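# Hold marble, die and golf ball together, then sort into tray

## Task

Lift the marble, the die and the golf ball together in the single hand, keep all three off every other object for longer than one second, then set exactly one of them into each of the tray's compartments.

## Robot and tools

Robot: one arm on a base at (0, 0, +0.080) m in the scene frame, nearly level, carrying a right five-finger hand. The scene origin is on the table under the base; +z is up and +y is to the left when facing +x. All poses, velocities, targets and camera poses in results use the base frame, which is almost the same as the scene frame.

Hand point: a spot fixed to the palm, 0.05 m in front of it and 0.15 m out from the wrist face. Its +z runs along the straight fingers, +y out of the palm, +x across the palm away from the thumb. Straight fingertips sit about 0.06 to 0.07 m past it along +z and 0.06 m behind it along -y. A bracket on the little-finger side of the wrist can strike things, and with fingers level the wrist may hang lower than the hand and reach the table first.

Row format (used by execute_actions and move): 14 numbers, each in [-1, 1]: dx, dy, dz, rx, ry, rz, thumb_turn, thumb_bend, index, middle, ring, little, force_limit, speed. The first six are an offset, not a pose: a shift of the hand point measured from the Hand target shown at the start of the action or move, along base-frame axes, where 1.0 equals 0.6 m or 180 degrees; rx, ry, rz form one rotation vector turning about the Hand target position. Repeating the same offset moves the hand again. The six hand numbers are absolute finger targets: -1 open/straight, +1 closed (thumb_turn +1 puts the thumb opposite the fingers). force_limit maps -1..+1 to roughly 0..10 N at the fingertip (0..15 N for both thumb motors); speed rises from nearly zero at -1 to full at +0.48 and stays full above. A 0 in the hand slots is a real command, so to keep a grip resend the last six finger numbers plus force_limit and speed. For a soft grip close slowly (speed -0.94 or lower). With the thumb in front, objects about 0.035 to 0.065 m thick can be enclosed.

execute_actions: actions is a list of actions; each action is a table of up to 15 rows, one per 1/30 s step, with the final row repeated to fill 15 steps. Every row is counted from the action's starting Hand target. An empty list just reports state. cameras picks images: cam_high, cam_low, cam_wrist; omitted or ["all"] gives all, [] gives none.

move: target is one row or a list of up to 15 rows, all offsets from the same starting Hand target. speed is path speed in m/s (0.002 to 3.2, default 0.25), one value or one per target. blend in metres rounds corners in a list. stop_force (4 to 120 N) ends the path when the wrist sensor feels that much push against the motion; zero (default true) re-zeroes first. Skip stop_force when backing away from a contact. blocking=false returns early while the move continues (not allowed with stop_force). The result adds a move: line, e.g. done (within 3 mm and 2 degrees), off_target, moving, held or fault, plus any limits that acted (paced, held). Neither done nor off_target proves nothing was touched.

wait: seconds 0 to 10, the arm keeps its last command. stop: brakes a running move. zoom_image: camera plus region [x0, y0, x1, y1] in pixels, at most 504 by 504, on an image from the latest result. show_instructions: shows the reference page. zero_wrist_force: re-zeroes the wrist sensor. finished_scene: scene is the current scene number; ends it irreversibly.

Result lines: end_effector_position (m) and end_effector_quat_wxyz, velocities, Hand target (the last commanded pose after clipping; the next offset counts from here, and the hand may rest short of it, so send the gap again), Joint positions and Joint torques, Wrist force and Wrist torque in the end effector's axes plus the peak since last shown, hand_measured, hand_stopped_by (moving, target, force, stalled, fault) and hand_load_n (positive means pushed open; a lost grip shows as load dropping near 0). Orientation commands are clipped to 32 degrees from the measured pose per step.

Avoid: any hard contact. A net force near 150 N on the arm or held object, or joint contact torque at its limit (shoulder pan and lift 306, elbow 139, wrists 50.2 N m), stops the arm for 10 s. The arm is stiff, so aim only slightly into firm surfaces, and go slowly near contact. Don't sweep close to the base. Long holding, stretching or pushing heats motors; a MOTOR HOT line warns, and 85 °C brakes the arm for 30 to 60 s. Don't drop parts, release them while moving, swing loads fast or overload fingers. Anything leaving the table fails the task; objects may get occasional nudges. The result must remain true after the robot stops.

Each tool is called after "Request:" as name([rows], argument=value, ...), one row to a line, values as JSON.

Reference images:

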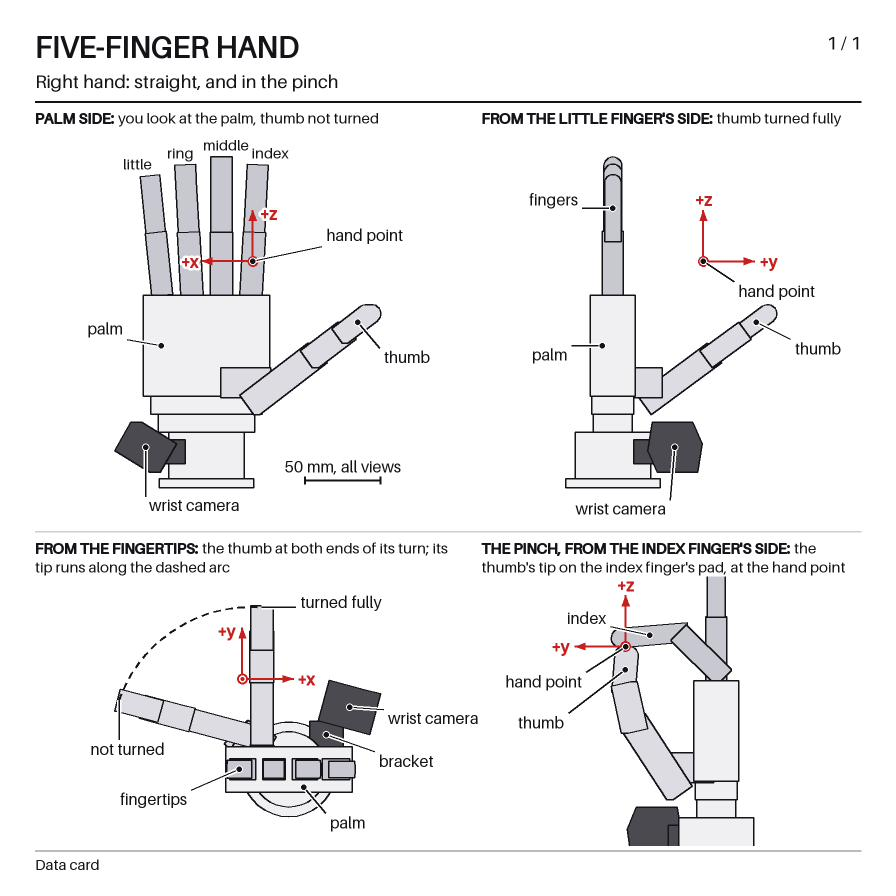

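## Session

Request:
execute_actions(actions=[])

Scene clock: 0.00 s.
end_effector_position=(+1.1738, +0.1064, +0.0831) hand_measured=(-1.000, -1.000, -1.000, -1.000, -1.000, -1.000) hand_load_n=(+0.0, +0.0, +0.0, +0.0, +0.0, +0.0) hand_stopped_by=(target, target, target, target, target, target) hand_force_limit=0.00 hand_speed=-0.80 end_effector_quat_wxyz=(+0.350, -0.242, +0.711, -0.560)
Joint positions: [0.065 -0.672 1.175 -0.327 2.313 -2.792]
Joint velocities: within noise
Joint torques (N m): no reading
Motor temperatures (°C): [21 33 33 27 30 33]
Wrist force (N): no reading
Wrist torque (N m): no reading
Wrist force, peak (N): no reading
Hand target: +1.1738, +0.1064, +0.0831; +0.350, -0.242, +0.711, -0.560

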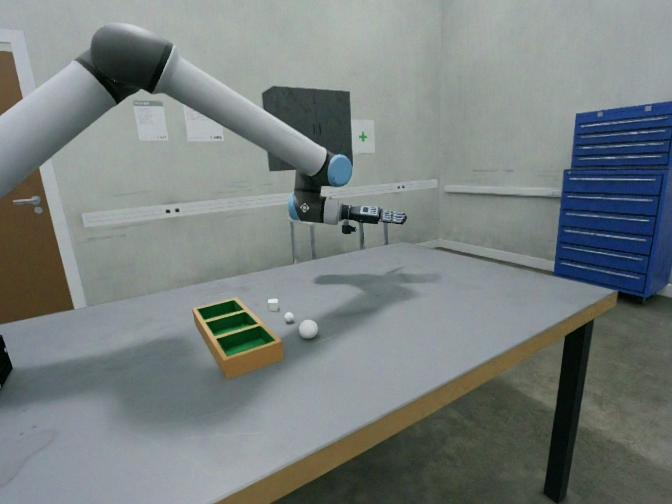

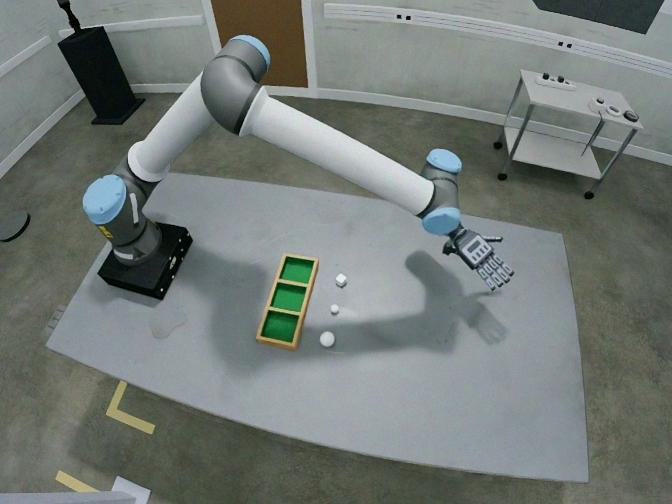

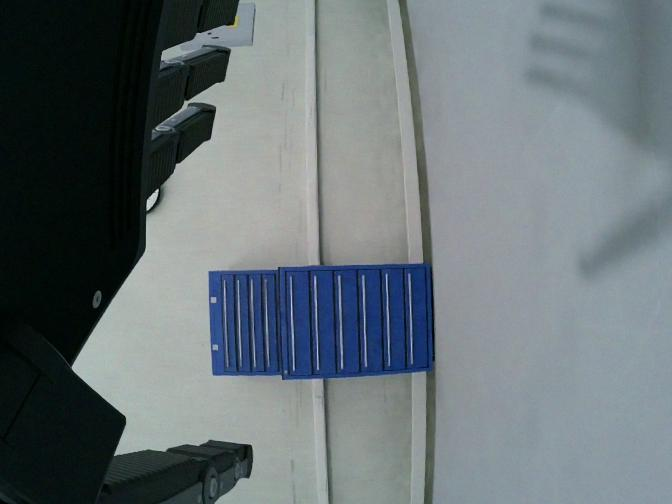

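Request:
move(target=[-0.9, -0.15, 0.4, 0.007, 0.224, 0.242, -1,-1,-1,-1,-1,-1,0,-0.8], speed=0.35)

Scene clock: 42.27 s.
end_effector_position=(+0.6339, +0.0164, +0.3230) hand_measured=(-1.000, -1.000, -1.000, -1.000, -1.000, -1.000) hand_load_n=(+0.0, +0.0, +0.0, +0.0, +0.0, +0.0) hand_stopped_by=(target, target, target, target, target, target) hand_force_limit=0.00 hand_speed=-0.80 end_effector_quat_wxyz=(-0.270, +0.653, -0.654, +0.271)
Joint positions: [-0.395 -1.58 1.859 0.546 1.296 -3.428]
Joint velocities: within noise
Joint torques (N m): [4.73 -42.83 -51.43 4.03 -1.39 -1.09]
Motor temperatures (°C): [21 33 32 27 30 33]
Wrist force (N): [0.4 0.3 -0.6]
Wrist torque (N m): [0.08 -0.13 -0.04]
Wrist force, peak (N): [1.1 1.2 -3.4]
Hand target: +0.6338, +0.0164, +0.3231; -0.270, +0.653, -0.653, +0.270
Off the commanded pose: 0.000 m, 0 deg.
move: done

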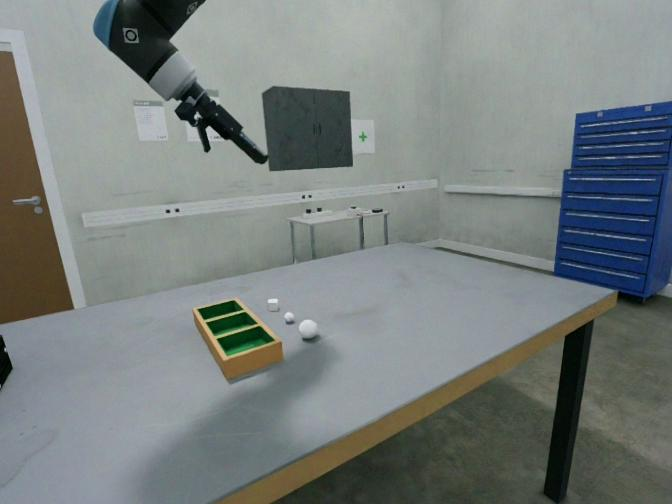

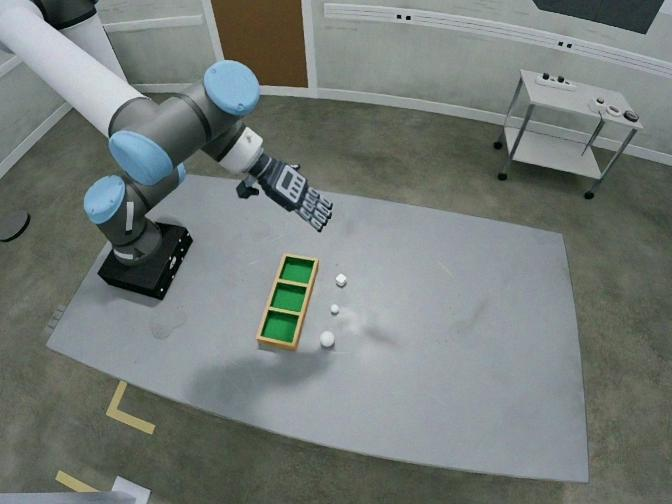

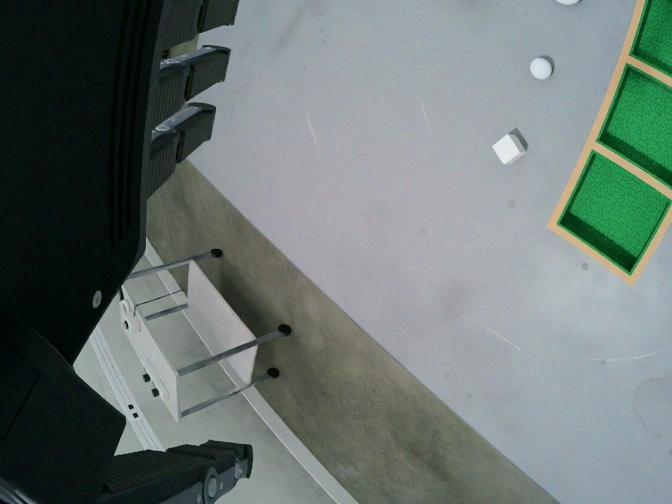

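Request:
move(target=[0, -0.25, 0, 0,0,0, -1,-1,-1,-1,-1,-1,0,-0.8], speed=0.35)

Request:
move(target=[-0.15, 0, -0.15, 0,0,0, -1,-1,-1,-1,-1,-1,0,-0.8], speed=0.35)

Scene clock: 51.30 s.
end_effector_position=(+0.6339, -0.1335, +0.3231) hand_measured=(-1.000, -1.000, -1.000, -1.000, -1.000, -1.000) hand_load_n=(+0.0, +0.0, +0.0, +0.0, +0.0, +0.0) hand_stopped_by=(target, target, target, target, target, target) hand_force_limit=0.00 hand_speed=-0.80 end_effector_quat_wxyz=(-0.270, +0.653, -0.653, +0.270)
Joint positions: [-0.67 -1.52 1.811 0.615 1.116 -3.652]
Joint velocities: within noise
Joint torques (N m): [-12.32 -56.4 -32.17 -0.33 -1.34 -0.21]
Motor temperatures (°C): [21 33 32 27 30 33]
Wrist force (N): [0.7 0.2 -0.6]
Wrist torque (N m): [0.08 -0.12 0.03]
Wrist force, peak (N): [3.7 0.7 -0.3]
Hand target: +0.6338, -0.1336, +0.3231; -0.270, +0.653, -0.653, +0.270
Off the commanded pose: 0.000 m, 0 deg.
move: done

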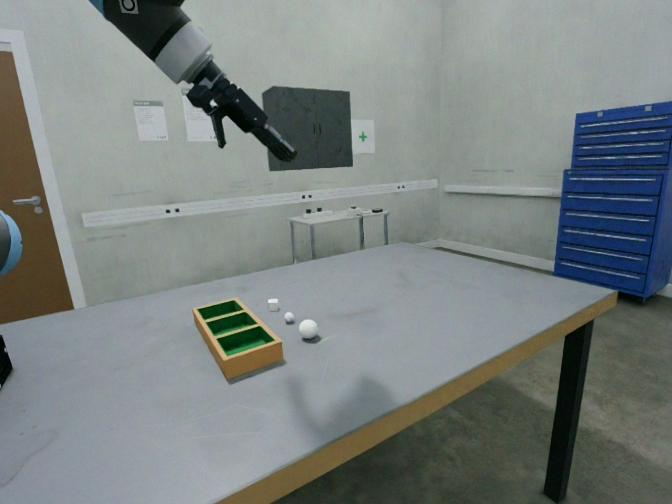

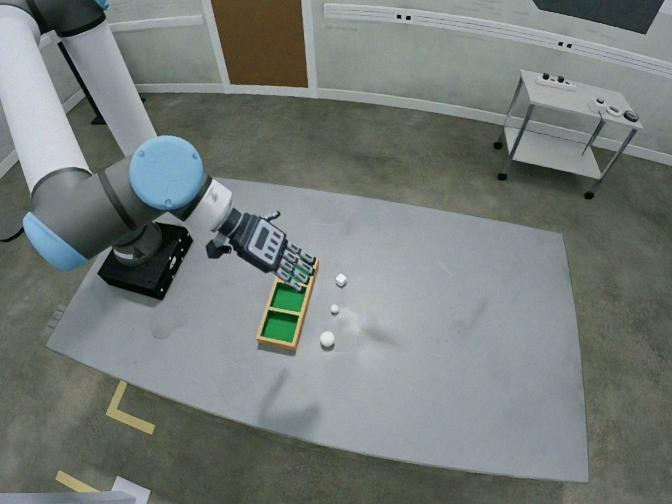

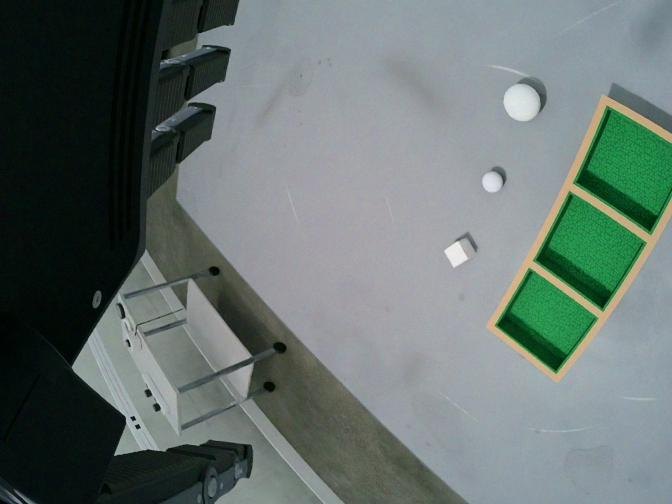

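Scene clock: 52.20 s.
end_effector_position=(+0.5439, -0.1337, +0.2332) hand_measured=(-1.000, -1.000, -1.000, -1.000, -1.000, -1.000) hand_load_n=(+0.0, +0.0, +0.0, +0.0, +0.0, +0.0) hand_stopped_by=(target, target, target, target, target, target) hand_force_limit=0.00 hand_speed=-0.80 end_effector_quat_wxyz=(-0.270, +0.653, -0.653, +0.271)
Joint positions: [-0.809 -1.598 2.071 0.494 1.034 -3.779]
Joint velocities: within noise
Joint torques (N m): [2.37 -19.29 -29.77 3.68 0.45 0.53]
Motor temperatures (°C): [21 33 32 27 30 33]
Wrist force (N): [0.1 0.2 -0.2]
Wrist torque (N m): [0.04 -0.02 -0.06]
Wrist force, peak (N): [0.3 3.1 -0.1]
Hand target: +0.5438, -0.1336, +0.2331; -0.270, +0.653, -0.653, +0.270
Off the commanded pose: 0.000 m, 0 deg.
move: done

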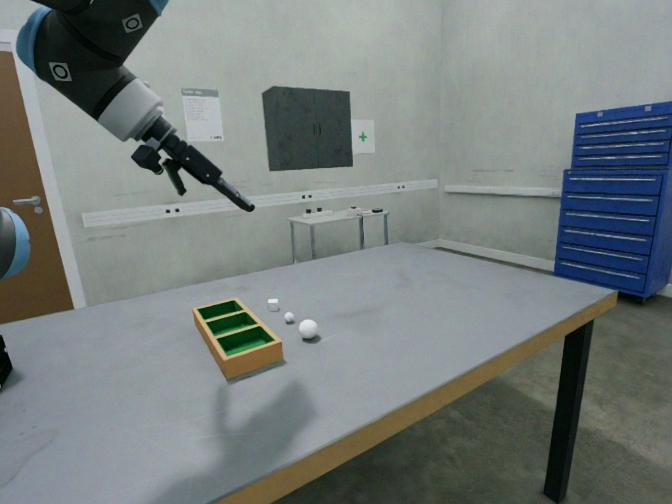

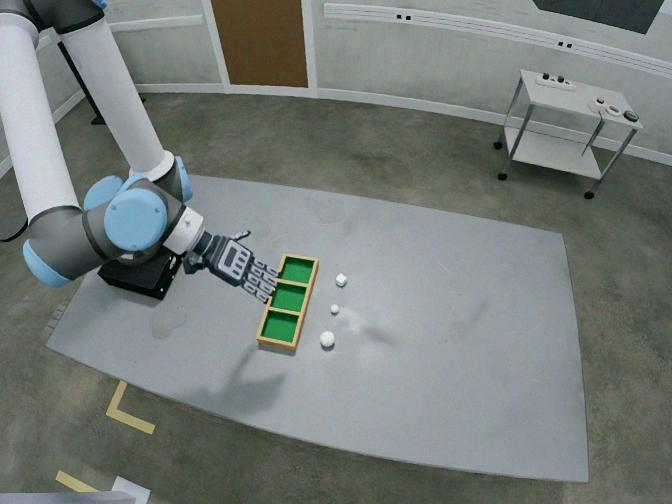

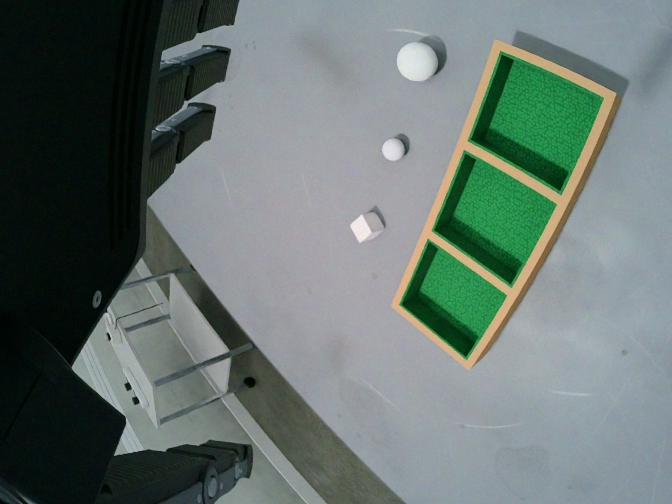

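Request:
move(target=[0, 0, 0, 0,0,0, 1,-0.1,-0.1,-0.1,1,1,-0.8,0])

Scene clock: 66.07 s.
end_effector_position=(+0.5438, -0.1336, +0.2331) hand_measured=(+1.000, -0.100, -0.100, -0.100, +1.000, +1.000) hand_load_n=(+0.0, +0.0, +0.0, +0.0, +0.0, +0.0) hand_stopped_by=(target, target, target, target, target, target) hand_force_limit=-0.80 hand_speed=0.00 end_effector_quat_wxyz=(-0.270, +0.653, -0.653, +0.270)
Joint positions: [-0.809 -1.598 2.071 0.494 1.034 -3.779]
Joint velocities: within noise
Joint torques (N m): [13.78 -19.92 -37.88 0.92 -1.54 -0.47]
Motor temperatures (°C): [21 33 32 27 30 33]
Wrist force (N): [0.4 0.5 0.1]
Wrist torque (N m): [0.09 -0.10 -0.01]
Wrist force, peak (N): [0.8 0.2 -1.1]
Hand target: +0.5438, -0.1336, +0.2331; -0.270, +0.653, -0.653, +0.270
Off the commanded pose: 0.000 m, 0 deg.
move: done

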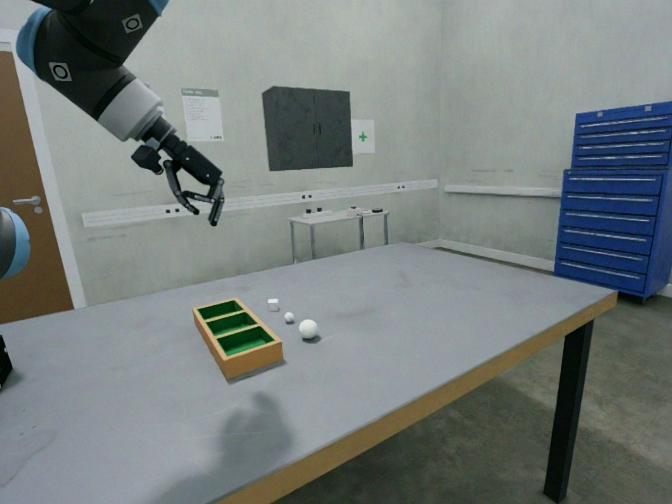

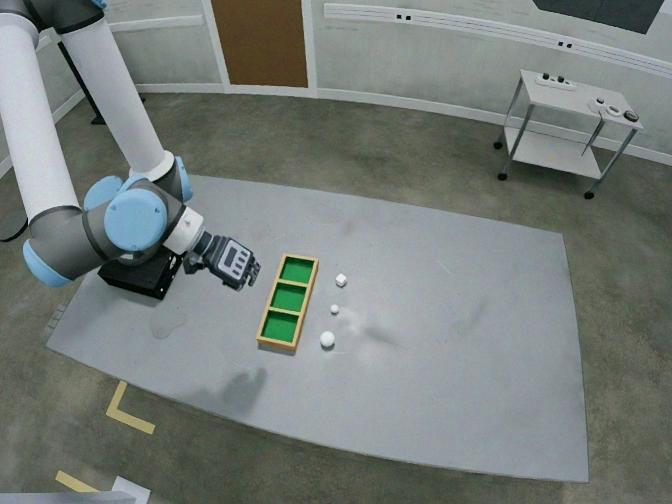

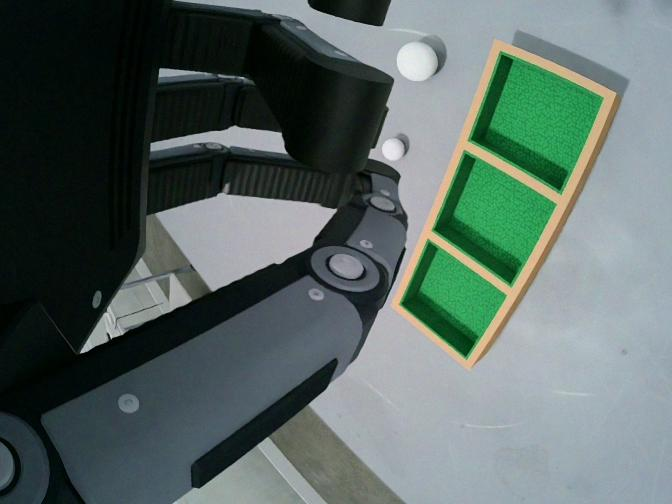

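Request:
move(target=[0.05, 0.05, -0.25, 0,-0.083,0, 1,-0.1,-0.1,-0.1,1,1,-0.8,0])

Scene clock: 127.73 s.
end_effector_position=(+0.5739, -0.1035, +0.0831) hand_measured=(+1.000, -0.100, -0.100, -0.100, +1.000, +1.000) hand_load_n=(+0.0, +0.0, +0.0, +0.0, +0.0, +0.0) hand_stopped_by=(target, target, target, target, target, target) hand_force_limit=-0.80 hand_speed=0.00 end_effector_quat_wxyz=(-0.353, +0.613, -0.613, +0.353) end_effector_velocity=(+0.001, -0.001, +0.000) end_effector_angular_velocity=(-0.003, -0.003, -0.001)
Joint positions: [-0.801 -1.48 2.33 -0.156 0.901 -3.618]
Joint velocities: [-0.001 0 0 -0.005 0 0]
Joint torques (N m): [-11.41 -37.08 -25.34 -1.44 -1.48 0.5]
Motor temperatures (°C): [21 33 32 27 30 33]
Wrist force (N): [1.4 -0.4 -0.4]
Wrist torque (N m): [-0.01 -0.16 0.08]
Wrist force, peak (N): [0.6 -1.9 -2.1]
Hand target: +0.5738, -0.1036, +0.0831; -0.353, +0.613, -0.613, +0.353
Off the commanded pose: 0.000 m, 0 deg.
move: done

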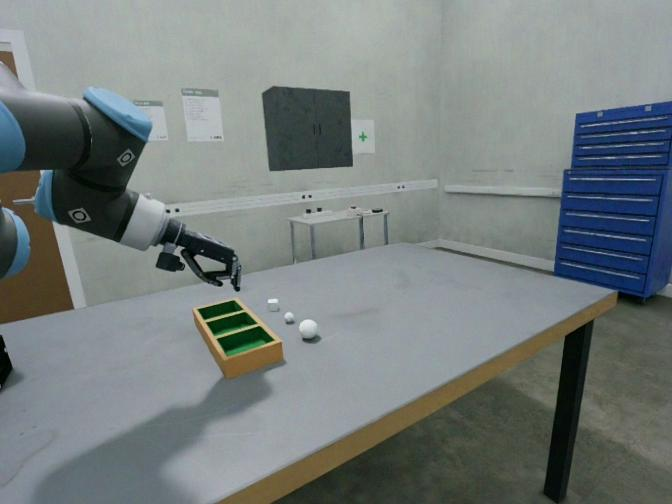

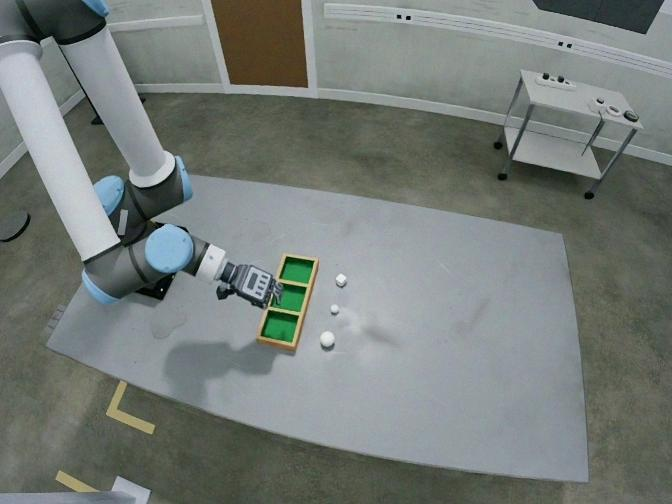

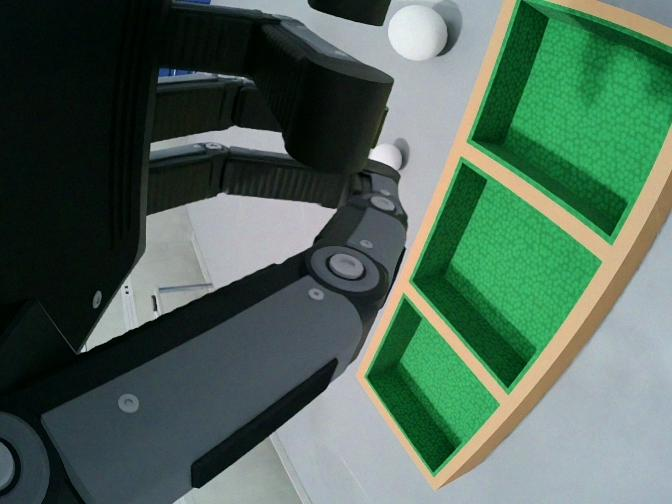

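Request:
move(target=[0.15, -0.06, -0.04, 0,0,0, 1,-0.5,-0.4,-0.4,1,1,-0.8,0])

Scene clock: 131.73 s.
end_effector_position=(+0.6638, -0.1394, +0.0590) hand_measured=(+1.000, -0.500, -0.400, -0.400, +1.000, +1.000) hand_load_n=(+0.0, +0.0, +0.0, +0.0, +0.0, +0.0) hand_stopped_by=(target, target, target, target, target, target) hand_force_limit=-0.80 hand_speed=0.00 end_effector_quat_wxyz=(-0.353, +0.613, -0.613, +0.353)
Joint positions: [-0.713 -1.307 2.164 -0.203 0.969 -3.551]
Joint velocities: within noise
Joint torques (N m): [-19.1 -44.49 -32.96 3.79 -2.38 -0.67]
Motor temperatures (°C): [21 33 32 27 30 33]
Wrist force (N): [1.2 0.1 0.5]
Wrist torque (N m): [-0.03 -0.21 0.09]
Wrist force, peak (N): [1.8 -0.9 2.8]
Hand target: +0.6638, -0.1396, +0.0591; -0.353, +0.613, -0.613, +0.353
Off the commanded pose: 0.000 m, 0 deg.
move: done

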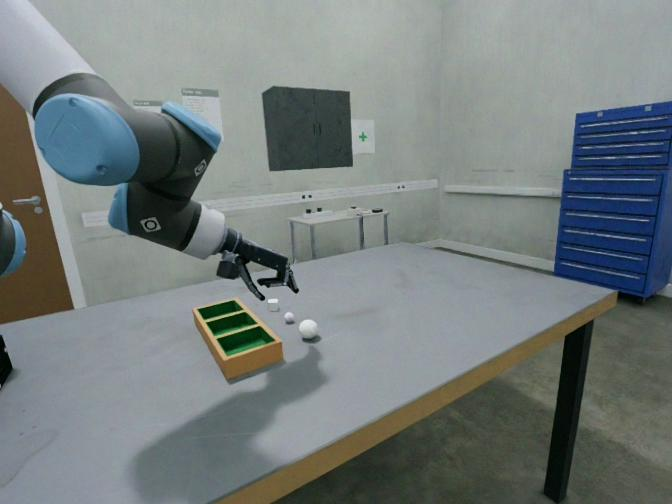

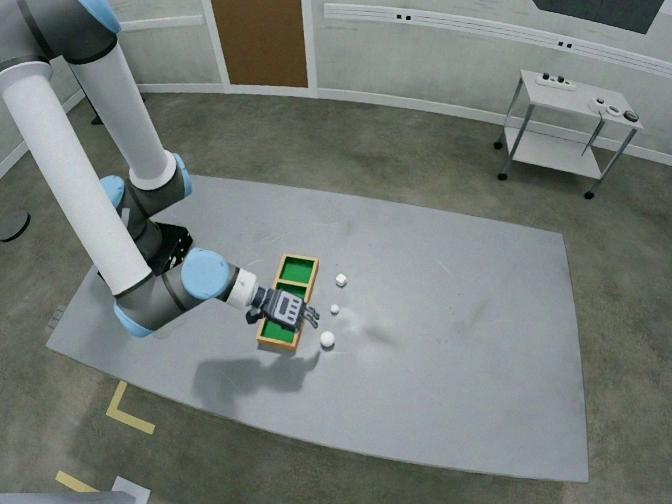

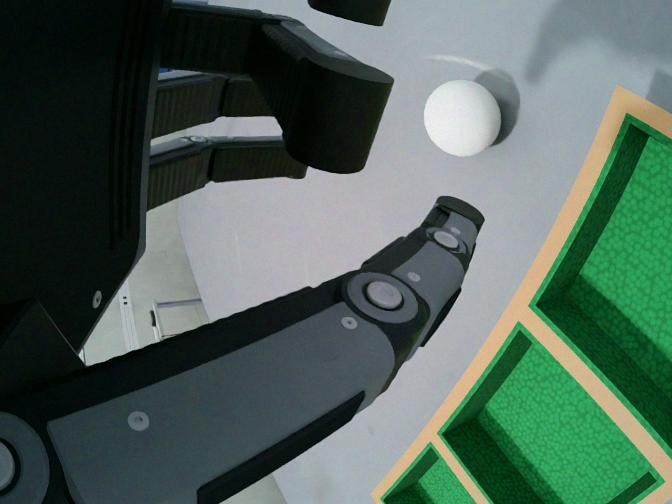

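Request:
move(target=[0.06, 0.12, 0, 0,0,0, 1,-0.5,-0.4,-0.4,1,1,-0.8,0])

Scene clock: 136.70 s.
end_effector_position=(+0.6999, -0.0676, +0.0590) hand_measured=(+1.000, -0.500, -0.400, -0.400, +1.000, +1.000) hand_load_n=(+0.0, +0.0, +0.0, +0.0, +0.0, +0.0) hand_stopped_by=(target, target, target, target, target, target) hand_force_limit=-0.80 hand_speed=0.00 end_effector_quat_wxyz=(-0.353, +0.613, -0.613, +0.353)
Joint positions: [-0.544 -1.299 2.141 -0.247 1.106 -3.436]
Joint velocities: within noise
Joint torques (N m): [5.04 -62.38 -20.45 3.35 0 0.84]
Motor temperatures (°C): [21 33 32 27 30 33]
Wrist force (N): [0.3 0.5 -0.3]
Wrist torque (N m): [0.09 -0.08 0.04]
Wrist force, peak (N): [3.4 -0.1 -1.2]
Hand target: +0.6998, -0.0676, +0.0591; -0.353, +0.613, -0.613, +0.353
Off the commanded pose: 0.000 m, 0 deg.
move: done

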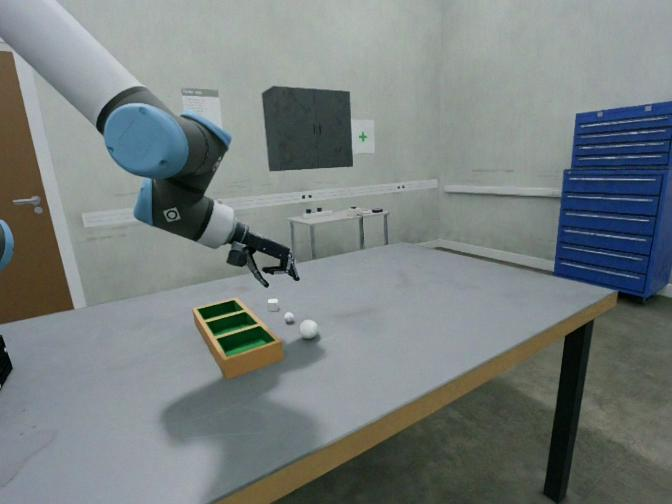

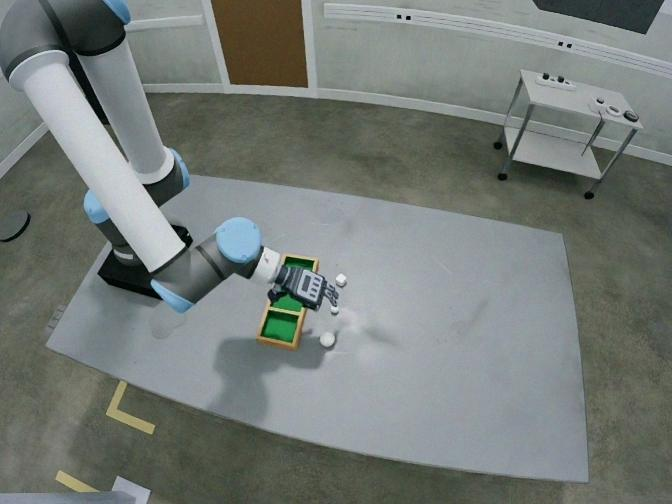

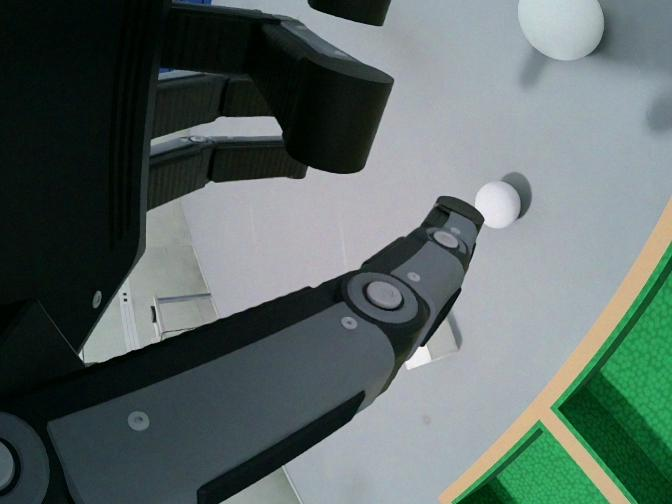

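Request:
move(target=[-0.06, 0.05, -0.065, 0,0,0.222, 1,-0.5,-0.4,-0.4,1,1,-0.8,0])

Scene clock: 159.93 s.
end_effector_position=(+0.6639, -0.0377, +0.0200) hand_measured=(+1.000, -0.500, -0.400, -0.400, +1.000, +1.000) hand_load_n=(+0.0, +0.0, +0.0, +0.0, +0.0, +0.0) hand_stopped_by=(target, target, target, target, target, target) hand_force_limit=-0.80 hand_speed=0.00 end_effector_quat_wxyz=(-0.452, +0.785, -0.367, +0.211)
Joint positions: [-0.66 -1.039 1.979 0.279 0.563 -4.303]
Joint velocities: within noise
Joint torques (N m): [14.62 -72.57 -14.2 5.55 -1.24 -1.09]
Motor temperatures (°C): [21 33 32 27 30 33]
Wrist force (N): [0.3 -0.5 -0.5]
Wrist torque (N m): [-0.06 -0.08 -0.01]
Wrist force, peak (N): [1.1 -0.5 -0.6]
Hand target: +0.6638, -0.0376, +0.0201; -0.452, +0.785, -0.367, +0.211
Off the commanded pose: 0.000 m, 0 deg.
move: done

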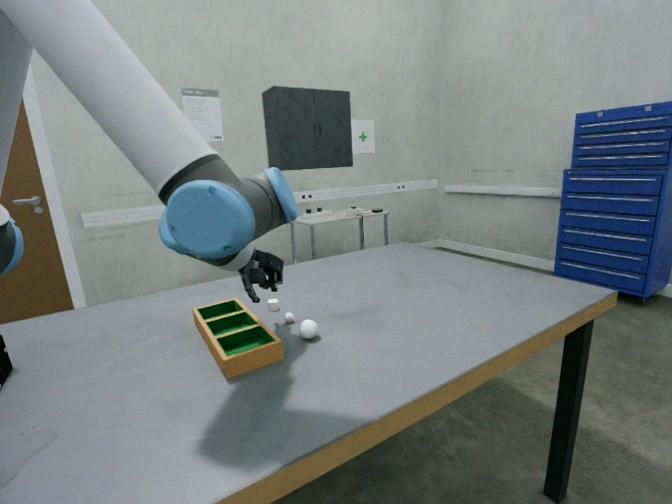

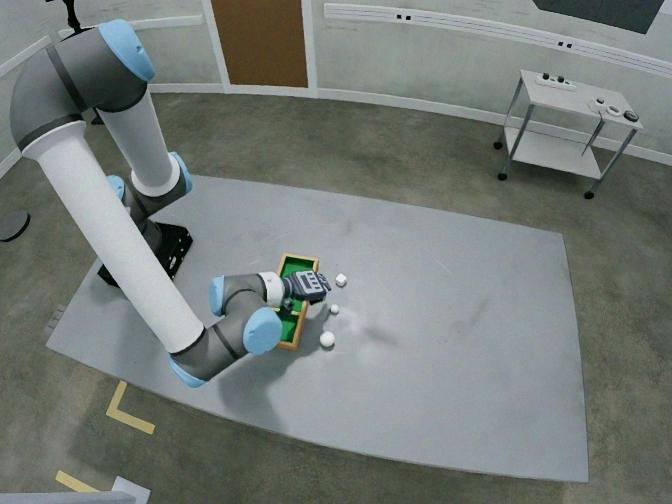

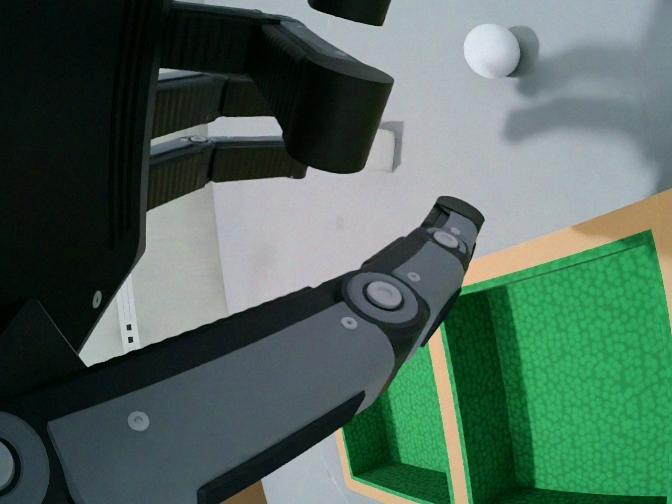

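Request:
move(target=[0.075, -0.09, 0, 0,0,0, 1,-0.5,-0.4,-0.4,1,1,-0.8,0])

Scene clock: 165.27 s.
end_effector_position=(+0.7088, -0.0917, +0.0200) hand_measured=(+1.000, -0.500, -0.400, -0.400, +1.000, +1.000) hand_load_n=(+0.0, +0.0, +0.0, +0.0, +0.5, +0.0) hand_stopped_by=(target, target, target, target, target, target) hand_force_limit=-0.80 hand_speed=0.00 end_effector_quat_wxyz=(-0.452, +0.785, -0.367, +0.211)
Joint positions: [-0.685 -0.963 1.844 0.377 0.555 -4.348]
Joint velocities: within noise
Joint torques (N m): [18.55 -82.69 -22.75 1.69 -0.88 2.62]
Motor temperatures (°C): [21 33 32 27 30 33]
Wrist force (N): [0.7 -0.1 -0.1]
Wrist torque (N m): [-0.01 -0.14 0.03]
Wrist force, peak (N): [2.0 -0.1 0.0]
Hand target: +0.7088, -0.0916, +0.0201; -0.452, +0.785, -0.367, +0.211
Off the commanded pose: 0.000 m, 0 deg.
move: done

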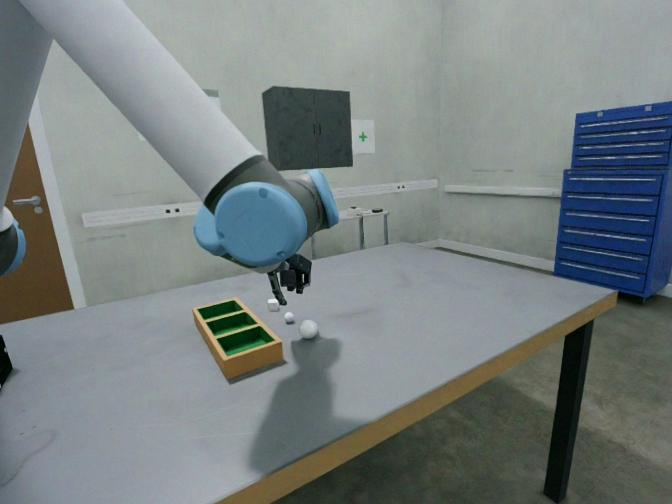

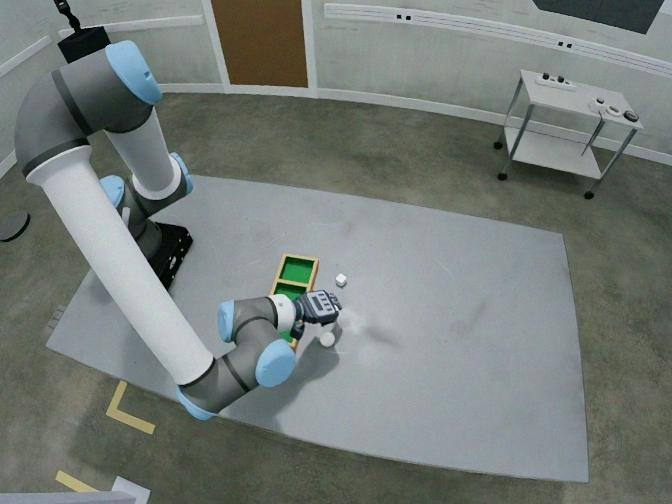

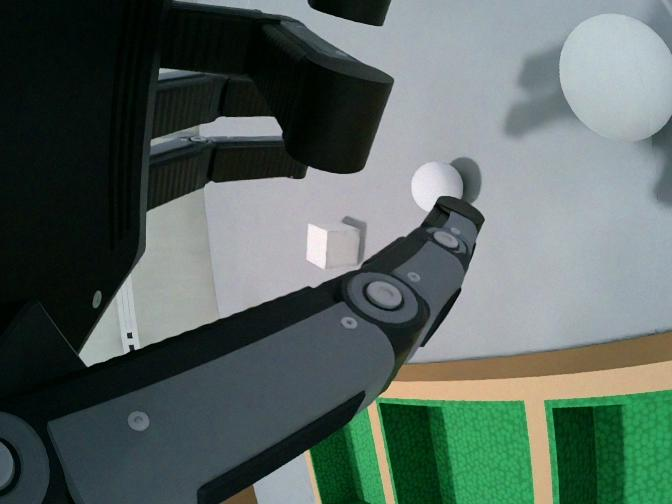

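Request:
move(target=[0, 0, -0.06, 0,0,0, 1,-0.5,-0.4,-0.4,1,1,-0.8,0], speed=0.1)

Scene clock: 171.50 s.
end_effector_position=(+0.7088, -0.0915, -0.0161) hand_measured=(+1.000, -0.500, -0.400, -0.400, +1.000, +1.000) hand_load_n=(+0.0, +0.0, +0.0, +0.0, +0.0, +0.0) hand_stopped_by=(target, target, target, target, target, target) hand_force_limit=-0.80 hand_speed=0.00 end_effector_quat_wxyz=(-0.452, +0.785, -0.367, +0.211) end_effector_velocity=(+0.000, +0.000, +0.003) end_effector_angular_velocity=(+0.001, +0.001, +0.000)
Joint positions: [-0.685 -0.915 1.849 0.323 0.555 -4.348]
Joint velocities: [0 -0.004 0 0.006 0 -0.001]
Joint torques (N m): [11.6 -89.84 -23.82 6.5 0.17 2.21]
Motor temperatures (°C): [21 33 32 27 30 33]
Wrist force (N): [1.0 -0.1 0.0]
Wrist torque (N m): [0.00 -0.21 0.05]
Wrist force, peak (N): [0.4 -1.4 -0.2]
Hand target: +0.7088, -0.0916, -0.0159; -0.452, +0.785, -0.367, +0.211
Off the commanded pose: 0.000 m, 0 deg.
move: done

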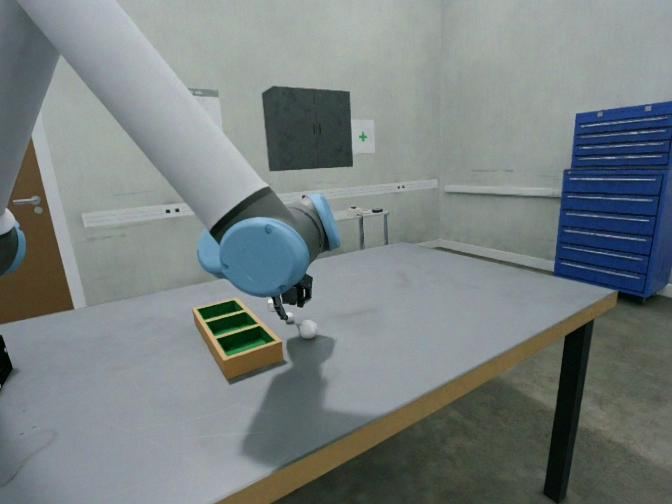

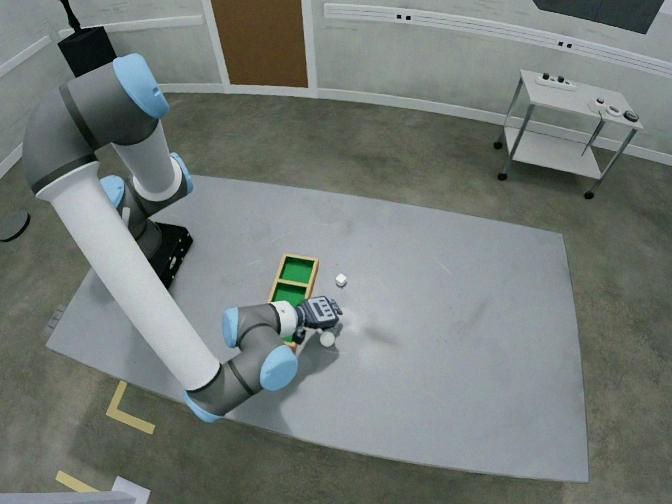

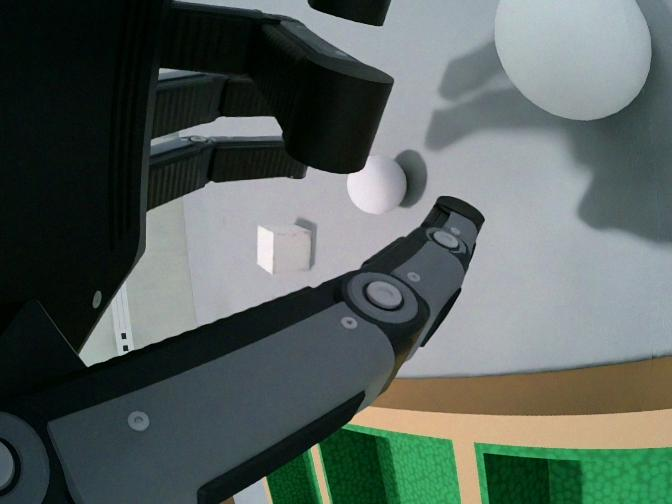

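Request:
move(target=[0.012, 0.06, -0.015, 0,0,0, 1,-0.5,-0.4,-0.4,1,1,-0.8,0], speed=0.1)

Scene clock: 183.63 s.
end_effector_position=(+0.7160, -0.0554, -0.0249) hand_measured=(+1.000, -0.500, -0.400, -0.400, +1.000, +1.000) hand_load_n=(+0.0, +0.0, +0.0, +0.0, +0.0, +0.0) hand_stopped_by=(target, target, target, target, target, target) hand_force_limit=-0.80 hand_speed=0.00 end_effector_quat_wxyz=(-0.452, +0.785, -0.367, +0.211)
Joint positions: [-0.629 -0.926 1.87 0.231 0.574 -4.251]
Joint velocities: within noise
Joint torques (N m): [-19.97 -69.71 -32.69 5.45 -3.8 -1.36]
Motor temperatures (°C): [21 33 32 27 30 33]
Wrist force (N): [1.3 -0.2 -0.4]
Wrist torque (N m): [-0.01 -0.21 0.09]
Wrist force, peak (N): [1.8 -0.3 -1.0]
Hand target: +0.7160, -0.0556, -0.0249; -0.452, +0.785, -0.367, +0.211
Off the commanded pose: 0.000 m, 0 deg.
move: done

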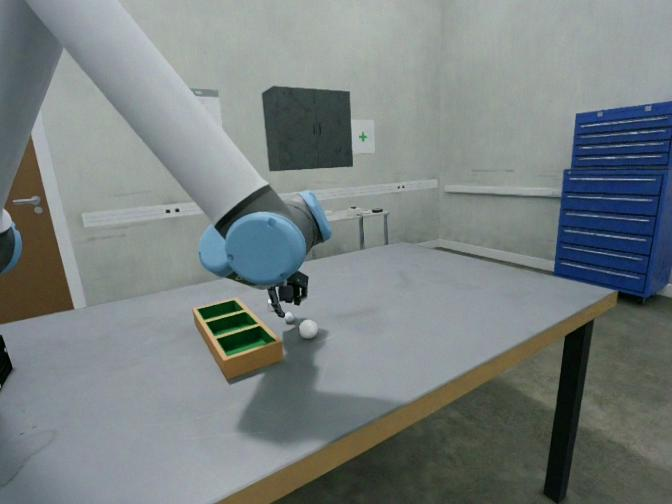

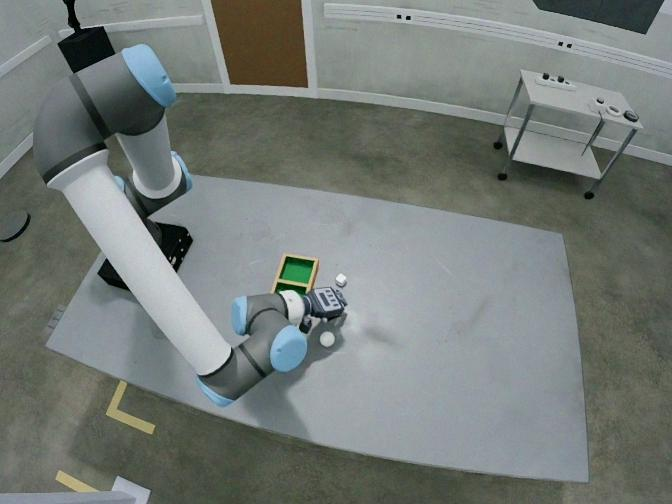

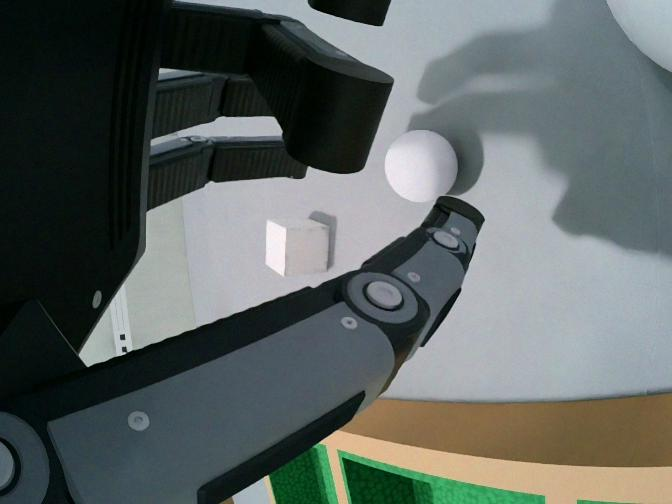

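Request:
zoom_image(camera="cam_high", region=[230, 240, 350, 350])

Request:
zoom_image(camera="cam_low", region=[270, 250, 390, 350])

Scaled by 4.200 from the camera's 672x504 image, which has a finer 960x720 frame.

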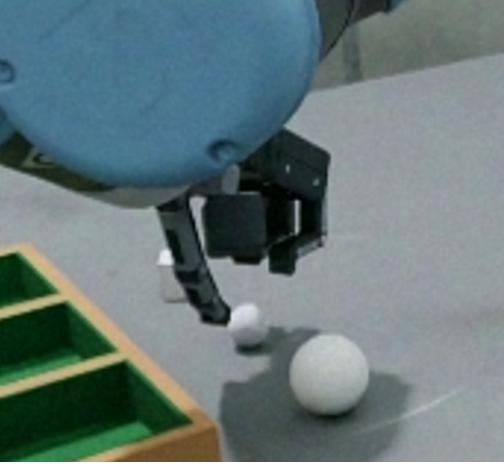

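Scaled by 4.200 from the camera's 672x504 image, which has a finer 960x720 frame.

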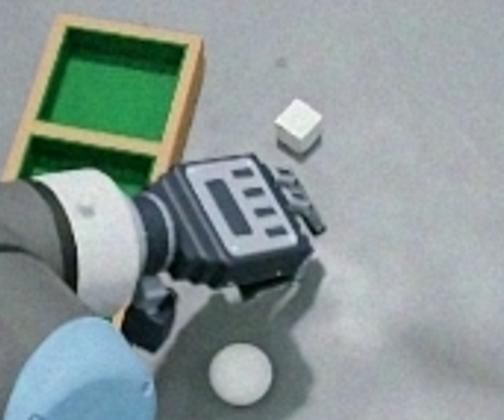

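Request:
zoom_image(camera="cam_wrist", region=[280, 60, 620, 315])

Scaled by 1.482 from the camera's 672x504 image, which has a finer 960x720 frame.

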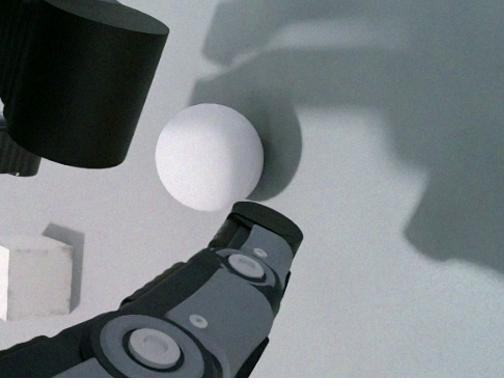

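Request:
move(target=[0, 0, -0.02, 0,0,0, 1,-0.5,-0.4,-0.4,1,1,-0.8,0], speed=0.04, stop_force=5)

Request:
zoom_image(camera="cam_high", region=[230, 240, 350, 350])

Scene clock: 206.07 s.
end_effector_position=(+0.7160, -0.0556, -0.0369) hand_measured=(+1.000, -0.500, -0.400, -0.400, +1.000, +1.000) hand_load_n=(+0.0, +0.0, +0.0, +0.0, +0.0, +0.0) hand_stopped_by=(target, target, target, target, target, target) hand_force_limit=-0.80 hand_speed=0.00 end_effector_quat_wxyz=(-0.452, +0.785, -0.367, +0.211)
Joint positions: [-0.63 -0.909 1.871 0.214 0.574 -4.251]
Joint velocities: within noise
Joint torques (N m): [-18.79 -90 -18.07 5.62 -3.36 0.48]
Motor temperatures (°C): [21 33 31 27 30 33]
Wrist force (N): [0.5 0.1 -0.6]
Wrist torque (N m): [0.05 -0.08 0.04]
Wrist force, peak (N): [1.2 -0.7 -0.1]
Hand target: +0.7160, -0.0556, -0.0369; -0.452, +0.785, -0.367, +0.211
Off the commanded pose: 0.000 m, 0 deg.
move: done

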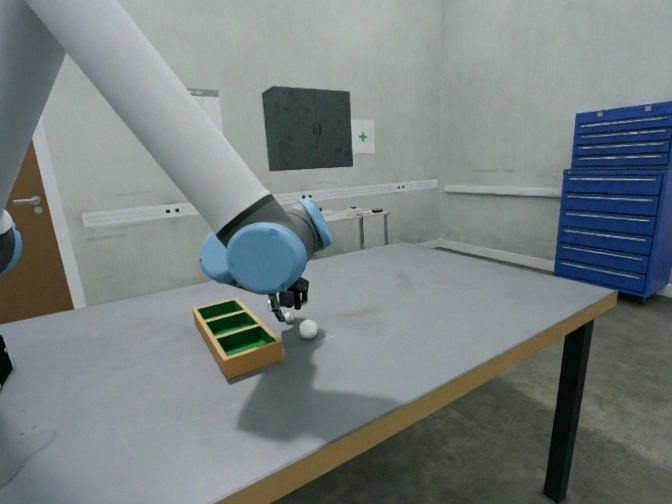

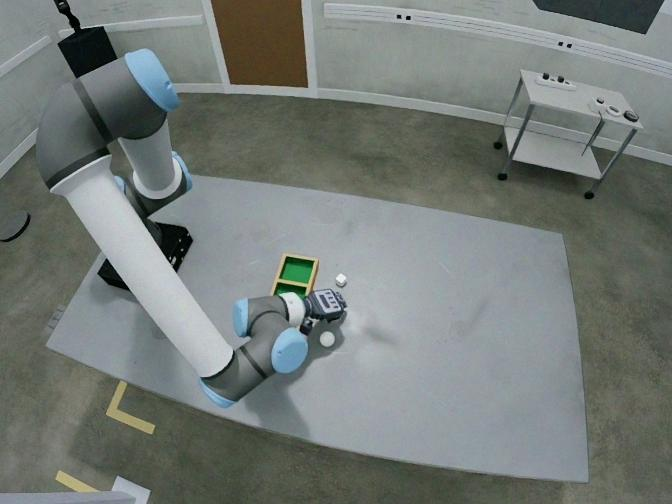

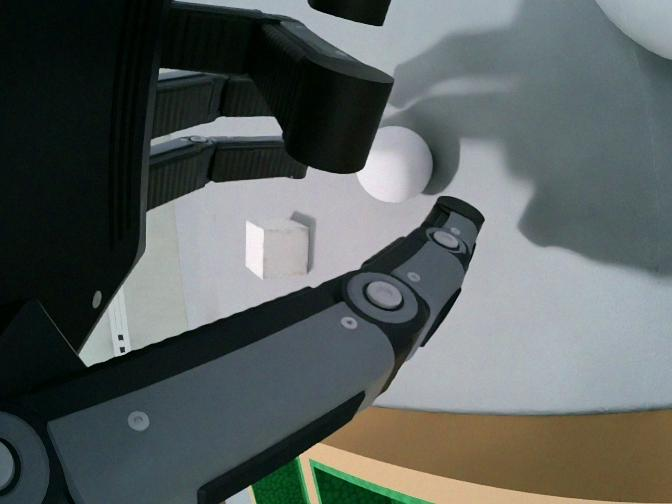

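Scaled by 4.200 from the camera's 672x504 image, which has a finer 960x720 frame.

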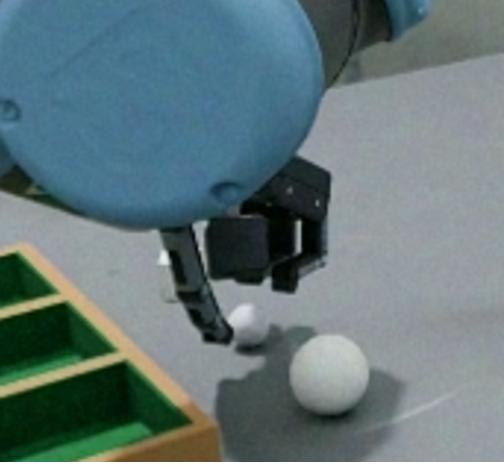

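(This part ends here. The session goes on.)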